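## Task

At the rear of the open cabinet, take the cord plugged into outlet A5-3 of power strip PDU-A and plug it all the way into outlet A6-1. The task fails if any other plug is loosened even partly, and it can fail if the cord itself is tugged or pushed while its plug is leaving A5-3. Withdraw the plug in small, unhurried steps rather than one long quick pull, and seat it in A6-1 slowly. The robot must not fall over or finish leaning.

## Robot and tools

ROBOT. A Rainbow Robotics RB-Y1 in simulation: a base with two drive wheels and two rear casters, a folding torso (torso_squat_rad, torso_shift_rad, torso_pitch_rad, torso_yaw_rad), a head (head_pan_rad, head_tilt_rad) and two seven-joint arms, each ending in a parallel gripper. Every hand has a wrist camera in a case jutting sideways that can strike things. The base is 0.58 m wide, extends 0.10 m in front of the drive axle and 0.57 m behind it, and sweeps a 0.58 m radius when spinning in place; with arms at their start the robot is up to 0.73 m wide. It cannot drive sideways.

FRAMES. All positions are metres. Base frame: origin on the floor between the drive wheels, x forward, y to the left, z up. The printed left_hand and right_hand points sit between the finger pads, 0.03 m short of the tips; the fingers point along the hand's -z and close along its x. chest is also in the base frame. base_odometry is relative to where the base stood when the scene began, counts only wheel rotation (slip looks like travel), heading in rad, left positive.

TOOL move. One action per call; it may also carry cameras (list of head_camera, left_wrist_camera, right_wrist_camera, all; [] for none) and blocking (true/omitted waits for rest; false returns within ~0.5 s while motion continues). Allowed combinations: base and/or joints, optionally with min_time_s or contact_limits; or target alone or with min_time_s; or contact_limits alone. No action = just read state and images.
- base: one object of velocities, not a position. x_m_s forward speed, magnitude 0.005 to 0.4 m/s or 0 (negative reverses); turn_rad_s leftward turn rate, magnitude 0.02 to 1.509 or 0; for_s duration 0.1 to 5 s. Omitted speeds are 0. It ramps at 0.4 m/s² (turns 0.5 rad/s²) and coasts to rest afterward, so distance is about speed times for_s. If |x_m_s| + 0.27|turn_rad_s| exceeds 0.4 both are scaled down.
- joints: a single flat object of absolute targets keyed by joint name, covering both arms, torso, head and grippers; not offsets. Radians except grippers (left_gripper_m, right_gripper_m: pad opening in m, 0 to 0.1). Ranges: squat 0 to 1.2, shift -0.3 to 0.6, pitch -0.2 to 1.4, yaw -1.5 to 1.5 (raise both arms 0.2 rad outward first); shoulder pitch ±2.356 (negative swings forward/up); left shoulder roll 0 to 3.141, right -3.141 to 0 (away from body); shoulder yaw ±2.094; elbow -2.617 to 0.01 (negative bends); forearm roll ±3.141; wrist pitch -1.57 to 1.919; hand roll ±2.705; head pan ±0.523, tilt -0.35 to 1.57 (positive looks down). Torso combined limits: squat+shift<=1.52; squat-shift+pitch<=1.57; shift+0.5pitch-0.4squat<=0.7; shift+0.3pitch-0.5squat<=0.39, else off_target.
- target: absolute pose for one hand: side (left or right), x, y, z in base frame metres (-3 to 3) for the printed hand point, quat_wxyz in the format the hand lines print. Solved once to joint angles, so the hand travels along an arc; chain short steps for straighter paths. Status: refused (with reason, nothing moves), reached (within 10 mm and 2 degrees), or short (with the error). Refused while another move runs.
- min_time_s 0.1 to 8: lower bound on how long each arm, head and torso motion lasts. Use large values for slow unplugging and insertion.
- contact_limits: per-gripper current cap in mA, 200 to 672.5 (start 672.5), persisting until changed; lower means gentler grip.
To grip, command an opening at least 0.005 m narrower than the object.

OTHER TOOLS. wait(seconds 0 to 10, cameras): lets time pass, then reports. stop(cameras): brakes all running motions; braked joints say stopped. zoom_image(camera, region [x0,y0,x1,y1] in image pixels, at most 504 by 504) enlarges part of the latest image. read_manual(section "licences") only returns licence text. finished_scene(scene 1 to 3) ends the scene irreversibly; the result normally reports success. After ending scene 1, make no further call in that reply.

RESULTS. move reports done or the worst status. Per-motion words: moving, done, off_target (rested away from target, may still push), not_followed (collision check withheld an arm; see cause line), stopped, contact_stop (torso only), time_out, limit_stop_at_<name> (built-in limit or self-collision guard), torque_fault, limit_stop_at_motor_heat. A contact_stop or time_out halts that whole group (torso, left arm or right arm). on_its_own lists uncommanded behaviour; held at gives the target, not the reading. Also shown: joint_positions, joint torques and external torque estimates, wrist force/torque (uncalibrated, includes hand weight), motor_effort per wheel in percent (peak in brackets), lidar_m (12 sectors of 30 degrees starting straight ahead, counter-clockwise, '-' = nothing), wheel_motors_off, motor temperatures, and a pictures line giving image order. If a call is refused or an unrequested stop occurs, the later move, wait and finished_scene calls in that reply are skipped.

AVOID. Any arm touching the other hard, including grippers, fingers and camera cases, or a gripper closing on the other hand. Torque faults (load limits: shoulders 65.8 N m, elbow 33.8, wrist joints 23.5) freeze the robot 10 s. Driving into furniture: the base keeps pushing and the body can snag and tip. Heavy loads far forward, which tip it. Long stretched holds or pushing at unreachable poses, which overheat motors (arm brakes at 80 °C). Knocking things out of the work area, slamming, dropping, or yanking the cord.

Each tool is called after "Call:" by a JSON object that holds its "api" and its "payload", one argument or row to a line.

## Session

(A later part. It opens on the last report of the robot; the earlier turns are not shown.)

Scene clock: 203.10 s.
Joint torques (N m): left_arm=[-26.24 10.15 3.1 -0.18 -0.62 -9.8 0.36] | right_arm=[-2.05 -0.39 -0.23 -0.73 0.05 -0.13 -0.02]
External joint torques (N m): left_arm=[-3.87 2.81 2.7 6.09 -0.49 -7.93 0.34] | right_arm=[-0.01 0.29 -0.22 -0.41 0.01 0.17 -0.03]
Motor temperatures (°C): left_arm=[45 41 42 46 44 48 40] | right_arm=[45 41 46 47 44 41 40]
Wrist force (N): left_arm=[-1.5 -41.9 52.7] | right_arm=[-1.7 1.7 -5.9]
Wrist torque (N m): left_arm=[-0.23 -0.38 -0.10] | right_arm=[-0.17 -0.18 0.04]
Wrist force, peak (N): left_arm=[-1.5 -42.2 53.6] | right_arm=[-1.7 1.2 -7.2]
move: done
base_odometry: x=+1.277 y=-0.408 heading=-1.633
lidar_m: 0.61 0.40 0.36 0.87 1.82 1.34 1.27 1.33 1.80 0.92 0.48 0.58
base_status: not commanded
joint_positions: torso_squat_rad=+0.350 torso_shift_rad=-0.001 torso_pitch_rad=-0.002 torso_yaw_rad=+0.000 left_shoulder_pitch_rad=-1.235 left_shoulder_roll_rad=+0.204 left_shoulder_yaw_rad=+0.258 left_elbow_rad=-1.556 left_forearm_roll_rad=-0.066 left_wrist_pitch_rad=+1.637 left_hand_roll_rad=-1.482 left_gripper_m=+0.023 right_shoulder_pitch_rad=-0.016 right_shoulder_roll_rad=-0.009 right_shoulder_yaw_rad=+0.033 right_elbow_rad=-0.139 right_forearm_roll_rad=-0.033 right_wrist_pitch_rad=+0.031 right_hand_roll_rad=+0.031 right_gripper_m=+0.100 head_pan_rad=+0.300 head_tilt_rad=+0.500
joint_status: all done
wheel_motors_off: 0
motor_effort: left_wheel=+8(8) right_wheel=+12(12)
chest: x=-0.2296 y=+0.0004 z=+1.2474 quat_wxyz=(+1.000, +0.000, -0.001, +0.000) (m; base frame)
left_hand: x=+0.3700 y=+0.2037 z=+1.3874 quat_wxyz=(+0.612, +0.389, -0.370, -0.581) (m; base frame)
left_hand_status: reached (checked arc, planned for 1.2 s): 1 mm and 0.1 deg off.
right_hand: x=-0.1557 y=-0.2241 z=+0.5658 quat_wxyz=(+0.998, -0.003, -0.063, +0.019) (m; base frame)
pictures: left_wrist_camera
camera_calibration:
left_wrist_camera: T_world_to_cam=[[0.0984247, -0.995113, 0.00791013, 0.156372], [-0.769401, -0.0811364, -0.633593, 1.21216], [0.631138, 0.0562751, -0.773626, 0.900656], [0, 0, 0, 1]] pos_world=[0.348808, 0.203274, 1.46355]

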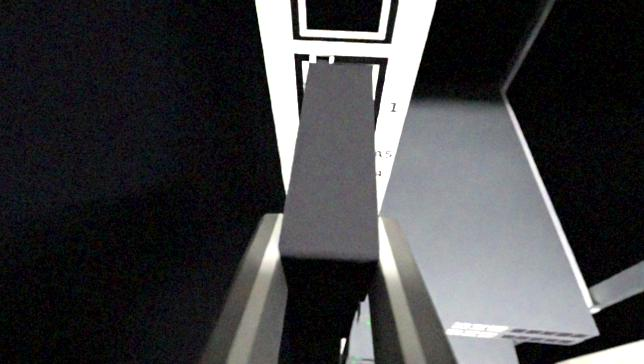

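Call:
{"api": "zoom_image", "payload": {
  "camera": "left_wrist_camera",
  "region": [240, 200, 440, 320]
}}

Call:
{"api": "move", "payload": {
  "target": {"side":"left","x":0.3735,"y":0.2042,"z":1.3877,"quat_wxyz":[0.6118,0.3898,-0.3699,-0.5806]},
  "min_time_s": 1.2,
  "cameras": ["left_wrist_camera"]
}}

Call:
{"api": "zoom_image", "payload": {
  "camera": "left_wrist_camera",
  "region": [240, 0, 440, 120]
}}

Call:
{"api": "zoom_image", "payload": {
  "camera": "left_wrist_camera",
  "region": [240, 200, 440, 320]
}}

Scaled by 2.520 from the camera's 644x364 image, which has a finer 1265x715 frame.

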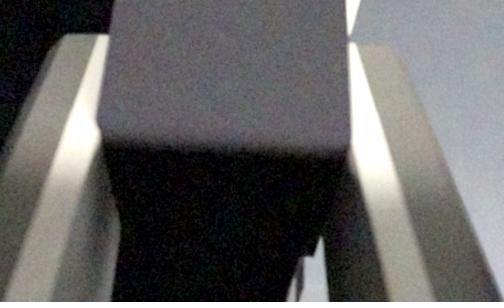

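Scene clock: 210.10 s.
Joint torques (N m): left_arm=[-28.69 9.92 2.86 -0.47 -0.28 -12.68 0.22] | right_arm=[-2.16 -0.21 -0.36 -0.71 0.12 -0.14 0.02]
External joint torques (N m): left_arm=[-6.21 2.53 2.46 5.88 -0.15 -10.82 0.21] | right_arm=[-0.1 0.47 -0.35 -0.38 0.08 0.16 0.01]
Motor temperatures (°C): left_arm=[45 41 42 46 44 48 40] | right_arm=[45 41 46 47 44 41 40]
Wrist force (N): left_arm=[-3.8 -51.5 64.8] | right_arm=[-1.7 0.5 -6.6]
Wrist torque (N m): left_arm=[-0.73 -0.30 -0.15] | right_arm=[0.02 -0.17 0.07]
Wrist force, peak (N): left_arm=[-3.9 -57.4 76.8] | right_arm=[-1.8 1.0 -7.0]
move: done
base_odometry: x=+1.277 y=-0.408 heading=-1.633
lidar_m: 0.60 0.40 0.36 0.87 1.83 1.33 1.27 1.32 1.81 0.92 0.49 0.57
base_status: not commanded
joint_positions: torso_squat_rad=+0.350 torso_shift_rad=-0.002 torso_pitch_rad=-0.003 torso_yaw_rad=+0.000 left_shoulder_pitch_rad=-1.240 left_shoulder_roll_rad=+0.206 left_shoulder_yaw_rad=+0.259 left_elbow_rad=-1.539 left_forearm_roll_rad=-0.065 left_wrist_pitch_rad=+1.626 left_hand_roll_rad=-1.481 left_gripper_m=+0.023 right_shoulder_pitch_rad=-0.016 right_shoulder_roll_rad=-0.009 right_shoulder_yaw_rad=+0.033 right_elbow_rad=-0.139 right_forearm_roll_rad=-0.033 right_wrist_pitch_rad=+0.031 right_hand_roll_rad=+0.031 right_gripper_m=+0.100 head_pan_rad=+0.300 head_tilt_rad=+0.500
joint_status: all done
wheel_motors_off: 0
motor_effort: left_wheel=+13(14) right_wheel=+13(13)
chest: x=-0.2302 y=+0.0004 z=+1.2474 quat_wxyz=(+1.000, +0.000, -0.002, +0.000) (m; base frame)
left_hand: x=+0.3723 y=+0.2039 z=+1.3874 quat_wxyz=(+0.612, +0.389, -0.369, -0.581) (m; base frame)
left_hand_status: reached (checked arc, planned for 1.2 s): 1 mm and 0.1 deg off.
right_hand: x=-0.1558 y=-0.2241 z=+0.5658 quat_wxyz=(+0.998, -0.003, -0.063, +0.019) (m; base frame)
pictures: left_wrist_camera
camera_calibration:
left_wrist_camera: T_world_to_cam=[[0.09901, -0.995055, 0.00793617, 0.156189], [-0.769652, -0.0816323, -0.633223, 1.21354], [0.630739, 0.0565873, -0.773929, 0.89963], [0, 0, 0, 1]] pos_world=[0.351106, 0.203573, 1.46345]

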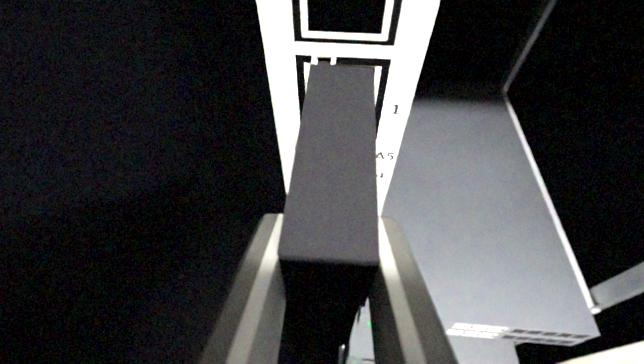

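Scaled by 2.520 from the camera's 644x364 image, which has a finer 1265x715 frame.

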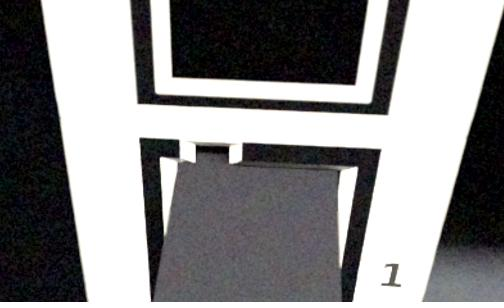

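Scaled by 2.520 from the camera's 644x364 image, which has a finer 1265x715 frame.

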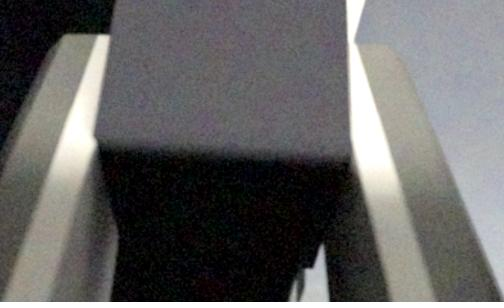

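Call:
{"api": "move", "payload": {
  "target": {"side":"left","x":0.3705,"y":0.2042,"z":1.3877,"quat_wxyz":[0.6118,0.3898,-0.3699,-0.5806]},
  "min_time_s": 0.7,
  "cameras": []
}}

Call:
{"api": "move", "payload": {
  "joints": {"left_gripper_m":0.055},
  "cameras": []
}}

Call:
{"api": "move", "payload": {
  "target": {"side":"left","x":0.32,"y":0.2,"z":1.394,"quat_wxyz":[0.6118,0.3898,-0.3699,-0.5806]},
  "min_time_s": 2,
  "cameras": ["head_camera","left_wrist_camera"]
}}

Call:
{"api": "zoom_image", "payload": {
  "camera": "left_wrist_camera",
  "region": [240, 0, 440, 240]
}}

Call:
{"api": "zoom_image", "payload": {
  "camera": "head_camera",
  "region": [380, 0, 540, 260]
}}

Scene clock: 223.13 s.
Joint torques (N m): left_arm=[-23.43 7.61 0.06 -3.8 -0.55 -8.79 -0.12] | right_arm=[-2.26 -0.44 -0.14 -0.63 0.18 -0.03 -0.02]
External joint torques (N m): left_arm=[-1.01 0.25 -0.34 2.5 -0.42 -6.93 -0.13] | right_arm=[-0.23 0.24 -0.13 -0.3 0.14 0.27 -0.03]
Motor temperatures (°C): left_arm=[46 41 42 46 44 50 40] | right_arm=[45 41 46 47 44 41 40]
Wrist force (N): left_arm=[-3.0 -34.7 41.3] | right_arm=[-2.2 1.9 -6.4]
Wrist torque (N m): left_arm=[-0.43 -0.35 -0.16] | right_arm=[-0.15 -0.23 0.07]
Wrist force, peak (N): left_arm=[-4.7 -51.6 65.3] | right_arm=[-2.1 2.0 -6.8]
move: done
base_odometry: x=+1.277 y=-0.408 heading=-1.633
lidar_m: 0.59 0.41 0.36 0.86 1.83 1.34 1.28 1.32 1.80 0.92 0.48 0.57
base_status: not commanded
joint_positions: torso_squat_rad=+0.350 torso_shift_rad=-0.001 torso_pitch_rad=-0.002 torso_yaw_rad=+0.000 left_shoulder_pitch_rad=-1.237 left_shoulder_roll_rad=+0.205 left_shoulder_yaw_rad=+0.259 left_elbow_rad=-1.550 left_forearm_roll_rad=-0.065 left_wrist_pitch_rad=+1.634 left_hand_roll_rad=-1.481 left_gripper_m=+0.023 right_shoulder_pitch_rad=-0.016 right_shoulder_roll_rad=-0.009 right_shoulder_yaw_rad=+0.033 right_elbow_rad=-0.139 right_forearm_roll_rad=-0.033 right_wrist_pitch_rad=+0.031 right_hand_roll_rad=+0.031 right_gripper_m=+0.100 head_pan_rad=+0.300 head_tilt_rad=+0.500
joint_status: all done
wheel_motors_off: 0
motor_effort: left_wheel=+10(14) right_wheel=+13(14)
chest: x=-0.2296 y=+0.0004 z=+1.2474 quat_wxyz=(+1.000, +0.000, -0.001, +0.000) (m; base frame)
left_hand: x=+0.3710 y=+0.2040 z=+1.3872 quat_wxyz=(+0.612, +0.389, -0.369, -0.581) (m; base frame)
left_hand_status: reached (checked arc, planned for 0.7 s): 1 mm and 0.1 deg off.
right_hand: x=-0.1558 y=-0.2241 z=+0.5658 quat_wxyz=(+0.998, -0.003, -0.063, +0.019) (m; base frame)
pictures: none
No camera images: "cameras" was empty.

Scene clock: 223.97 s.
Joint torques (N m): left_arm=[-23.73 6.81 0.28 -5.38 -0.12 -1.87 -0.04] | right_arm=[-1.82 -0.09 -0.26 -0.75 0.09 -0.16 0.03]
External joint torques (N m): left_arm=[-1.32 -0.55 -0.12 0.94 0.01 0 -0.06] | right_arm=[0.16 0.59 -0.25 -0.44 0.06 0.13 0.03]
Motor temperatures (°C): left_arm=[46 41 42 46 44 50 40] | right_arm=[45 41 46 47 44 41 40]
Wrist force (N): left_arm=[0.8 -5.0 0.3] | right_arm=[-1.4 0.6 -6.0]
Wrist torque (N m): left_arm=[0.04 0.18 0.06] | right_arm=[-0.02 -0.13 0.04]
Wrist force, peak (N): left_arm=[-3.0 -34.5 41.6] | right_arm=[-3.0 1.9 -6.5]
move: done
base_odometry: x=+1.277 y=-0.409 heading=-1.634
lidar_m: 0.61 0.40 0.36 0.88 1.83 1.34 1.27 1.32 1.81 0.92 0.48 0.57
base_status: not commanded
joint_positions: torso_squat_rad=+0.350 torso_shift_rad=+0.000 torso_pitch_rad=+0.000 torso_yaw_rad=+0.000 left_shoulder_pitch_rad=-1.237 left_shoulder_roll_rad=+0.205 left_shoulder_yaw_rad=+0.259 left_elbow_rad=-1.550 left_forearm_roll_rad=-0.065 left_wrist_pitch_rad=+1.632 left_hand_roll_rad=-1.481 left_gripper_m=+0.055 right_shoulder_pitch_rad=-0.016 right_shoulder_roll_rad=-0.009 right_shoulder_yaw_rad=+0.033 right_elbow_rad=-0.139 right_forearm_roll_rad=-0.033 right_wrist_pitch_rad=+0.031 right_hand_roll_rad=+0.031 right_gripper_m=+0.100 head_pan_rad=+0.300 head_tilt_rad=+0.500
joint_status: all done
wheel_motors_off: 0
motor_effort: left_wheel=-5(11) right_wheel=+5(13)
chest: x=-0.2282 y=+0.0004 z=+1.2475 quat_wxyz=(+1.000, +0.000, +0.000, +0.000) (m; base frame)
left_hand: x=+0.3729 y=+0.2039 z=+1.3864 quat_wxyz=(+0.612, +0.389, -0.369, -0.581) (m; base frame)
right_hand: x=-0.1558 y=-0.2241 z=+0.5657 quat_wxyz=(+0.998, -0.003, -0.062, +0.019) (m; base frame)
pictures: none
No camera images: "cameras" was empty.

Scene clock: 226.30 s.
Joint torques (N m): left_arm=[-19.78 5.01 -1.37 -5.88 -0.23 -1.69 -0.32] | right_arm=[-1.79 -0.45 -0.24 -0.73 0.05 -0.13 0]
External joint torques (N m): left_arm=[0.81 -1.49 -1.79 -1.22 -0.1 0.17 -0.33] | right_arm=[0.18 0.23 -0.23 -0.43 0.01 0.16 0]
Motor temperatures (°C): left_arm=[45 41 42 46 44 50 40] | right_arm=[45 41 46 47 44 41 40]
Wrist force (N): left_arm=[0.7 -5.1 -3.0] | right_arm=[-1.7 1.3 -5.7]
Wrist torque (N m): left_arm=[0.12 0.15 0.08] | right_arm=[-0.10 -0.17 0.07]
Wrist force, peak (N): left_arm=[0.9 -5.9 -2.6] | right_arm=[-2.6 1.7 -6.8]
move: done
base_odometry: x=+1.277 y=-0.409 heading=-1.634
lidar_m: 0.61 0.41 0.37 0.87 1.82 1.34 1.27 1.32 1.81 0.93 0.49 0.57
base_status: not commanded
joint_positions: torso_squat_rad=+0.350 torso_shift_rad=+0.000 torso_pitch_rad=+0.000 torso_yaw_rad=+0.000 left_shoulder_pitch_rad=-1.192 left_shoulder_roll_rad=+0.181 left_shoulder_yaw_rad=+0.242 left_elbow_rad=-1.806 left_forearm_roll_rad=-0.081 left_wrist_pitch_rad=+1.837 left_hand_roll_rad=-1.488 left_gripper_m=+0.055 right_shoulder_pitch_rad=-0.016 right_shoulder_roll_rad=-0.009 right_shoulder_yaw_rad=+0.033 right_elbow_rad=-0.139 right_forearm_roll_rad=-0.033 right_wrist_pitch_rad=+0.031 right_hand_roll_rad=+0.031 right_gripper_m=+0.100 head_pan_rad=+0.300 head_tilt_rad=+0.500
joint_status: all done
wheel_motors_off: 0
motor_effort: left_wheel=-6(6) right_wheel=+5(5)
chest: x=-0.2282 y=+0.0004 z=+1.2475 quat_wxyz=(+1.000, +0.000, +0.000, +0.000) (m; base frame)
left_hand: x=+0.3200 y=+0.2001 z=+1.3943 quat_wxyz=(+0.612, +0.390, -0.370, -0.580) (m; base frame)
left_hand_status: reached (checked arc, planned for 2.0 s): 0 mm and 0.0 deg off.
right_hand: x=-0.1559 y=-0.2241 z=+0.5657 quat_wxyz=(+0.998, -0.003, -0.062, +0.019) (m; base frame)
pictures: head_camera, left_wrist_camera
camera_calibration:
head_camera: T_world_to_cam=[[0.298105, -0.954457, -0.0120009, 0.0879547], [-0.432503, -0.123854, -0.893085, 1.26946], [0.850926, 0.271424, -0.449727, 0.764311], [0, 0, 0, 1]] pos_world=[-0.127547, 0.0337245, 1.47852]
left_wrist_camera: T_world_to_cam=[[0.0995606, -0.994994, 0.0086948, 0.156247], [-0.768358, -0.0824294, -0.63469, 1.1792], [0.632229, 0.0565094, -0.772718, 0.936022], [0, 0, 0, 1]] pos_world=[0.298711, 0.199772, 1.47035]

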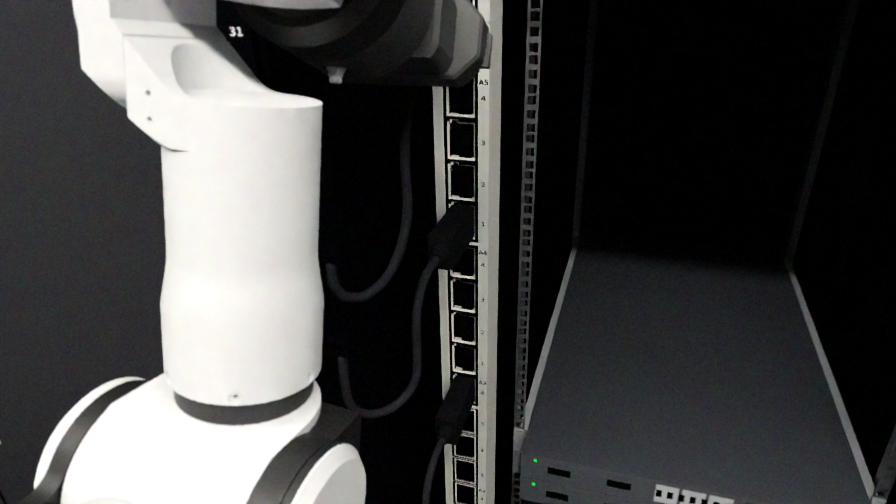

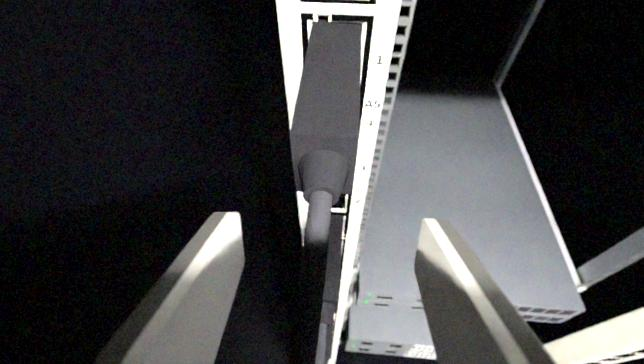

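Scaled by 2.100 from the camera's 644x364 image, which has a finer 1265x715 frame.

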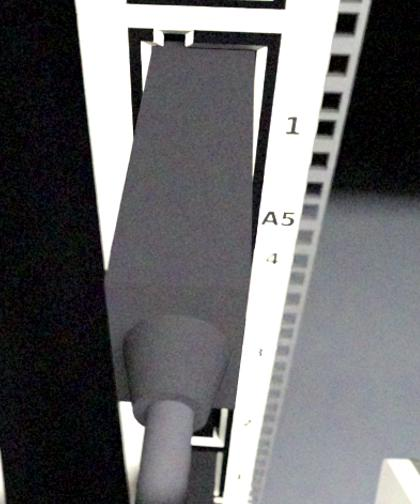

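Scaled by 1.938 from the camera's 896x504 image, which has a finer 1280x720 frame.

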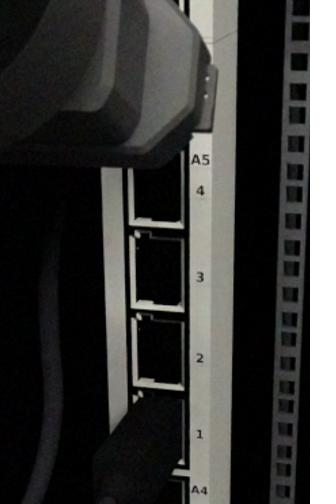

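Call:
{"api": "finished_scene", "payload": {
  "scene": 2
}}

The scene is finished: the task was done.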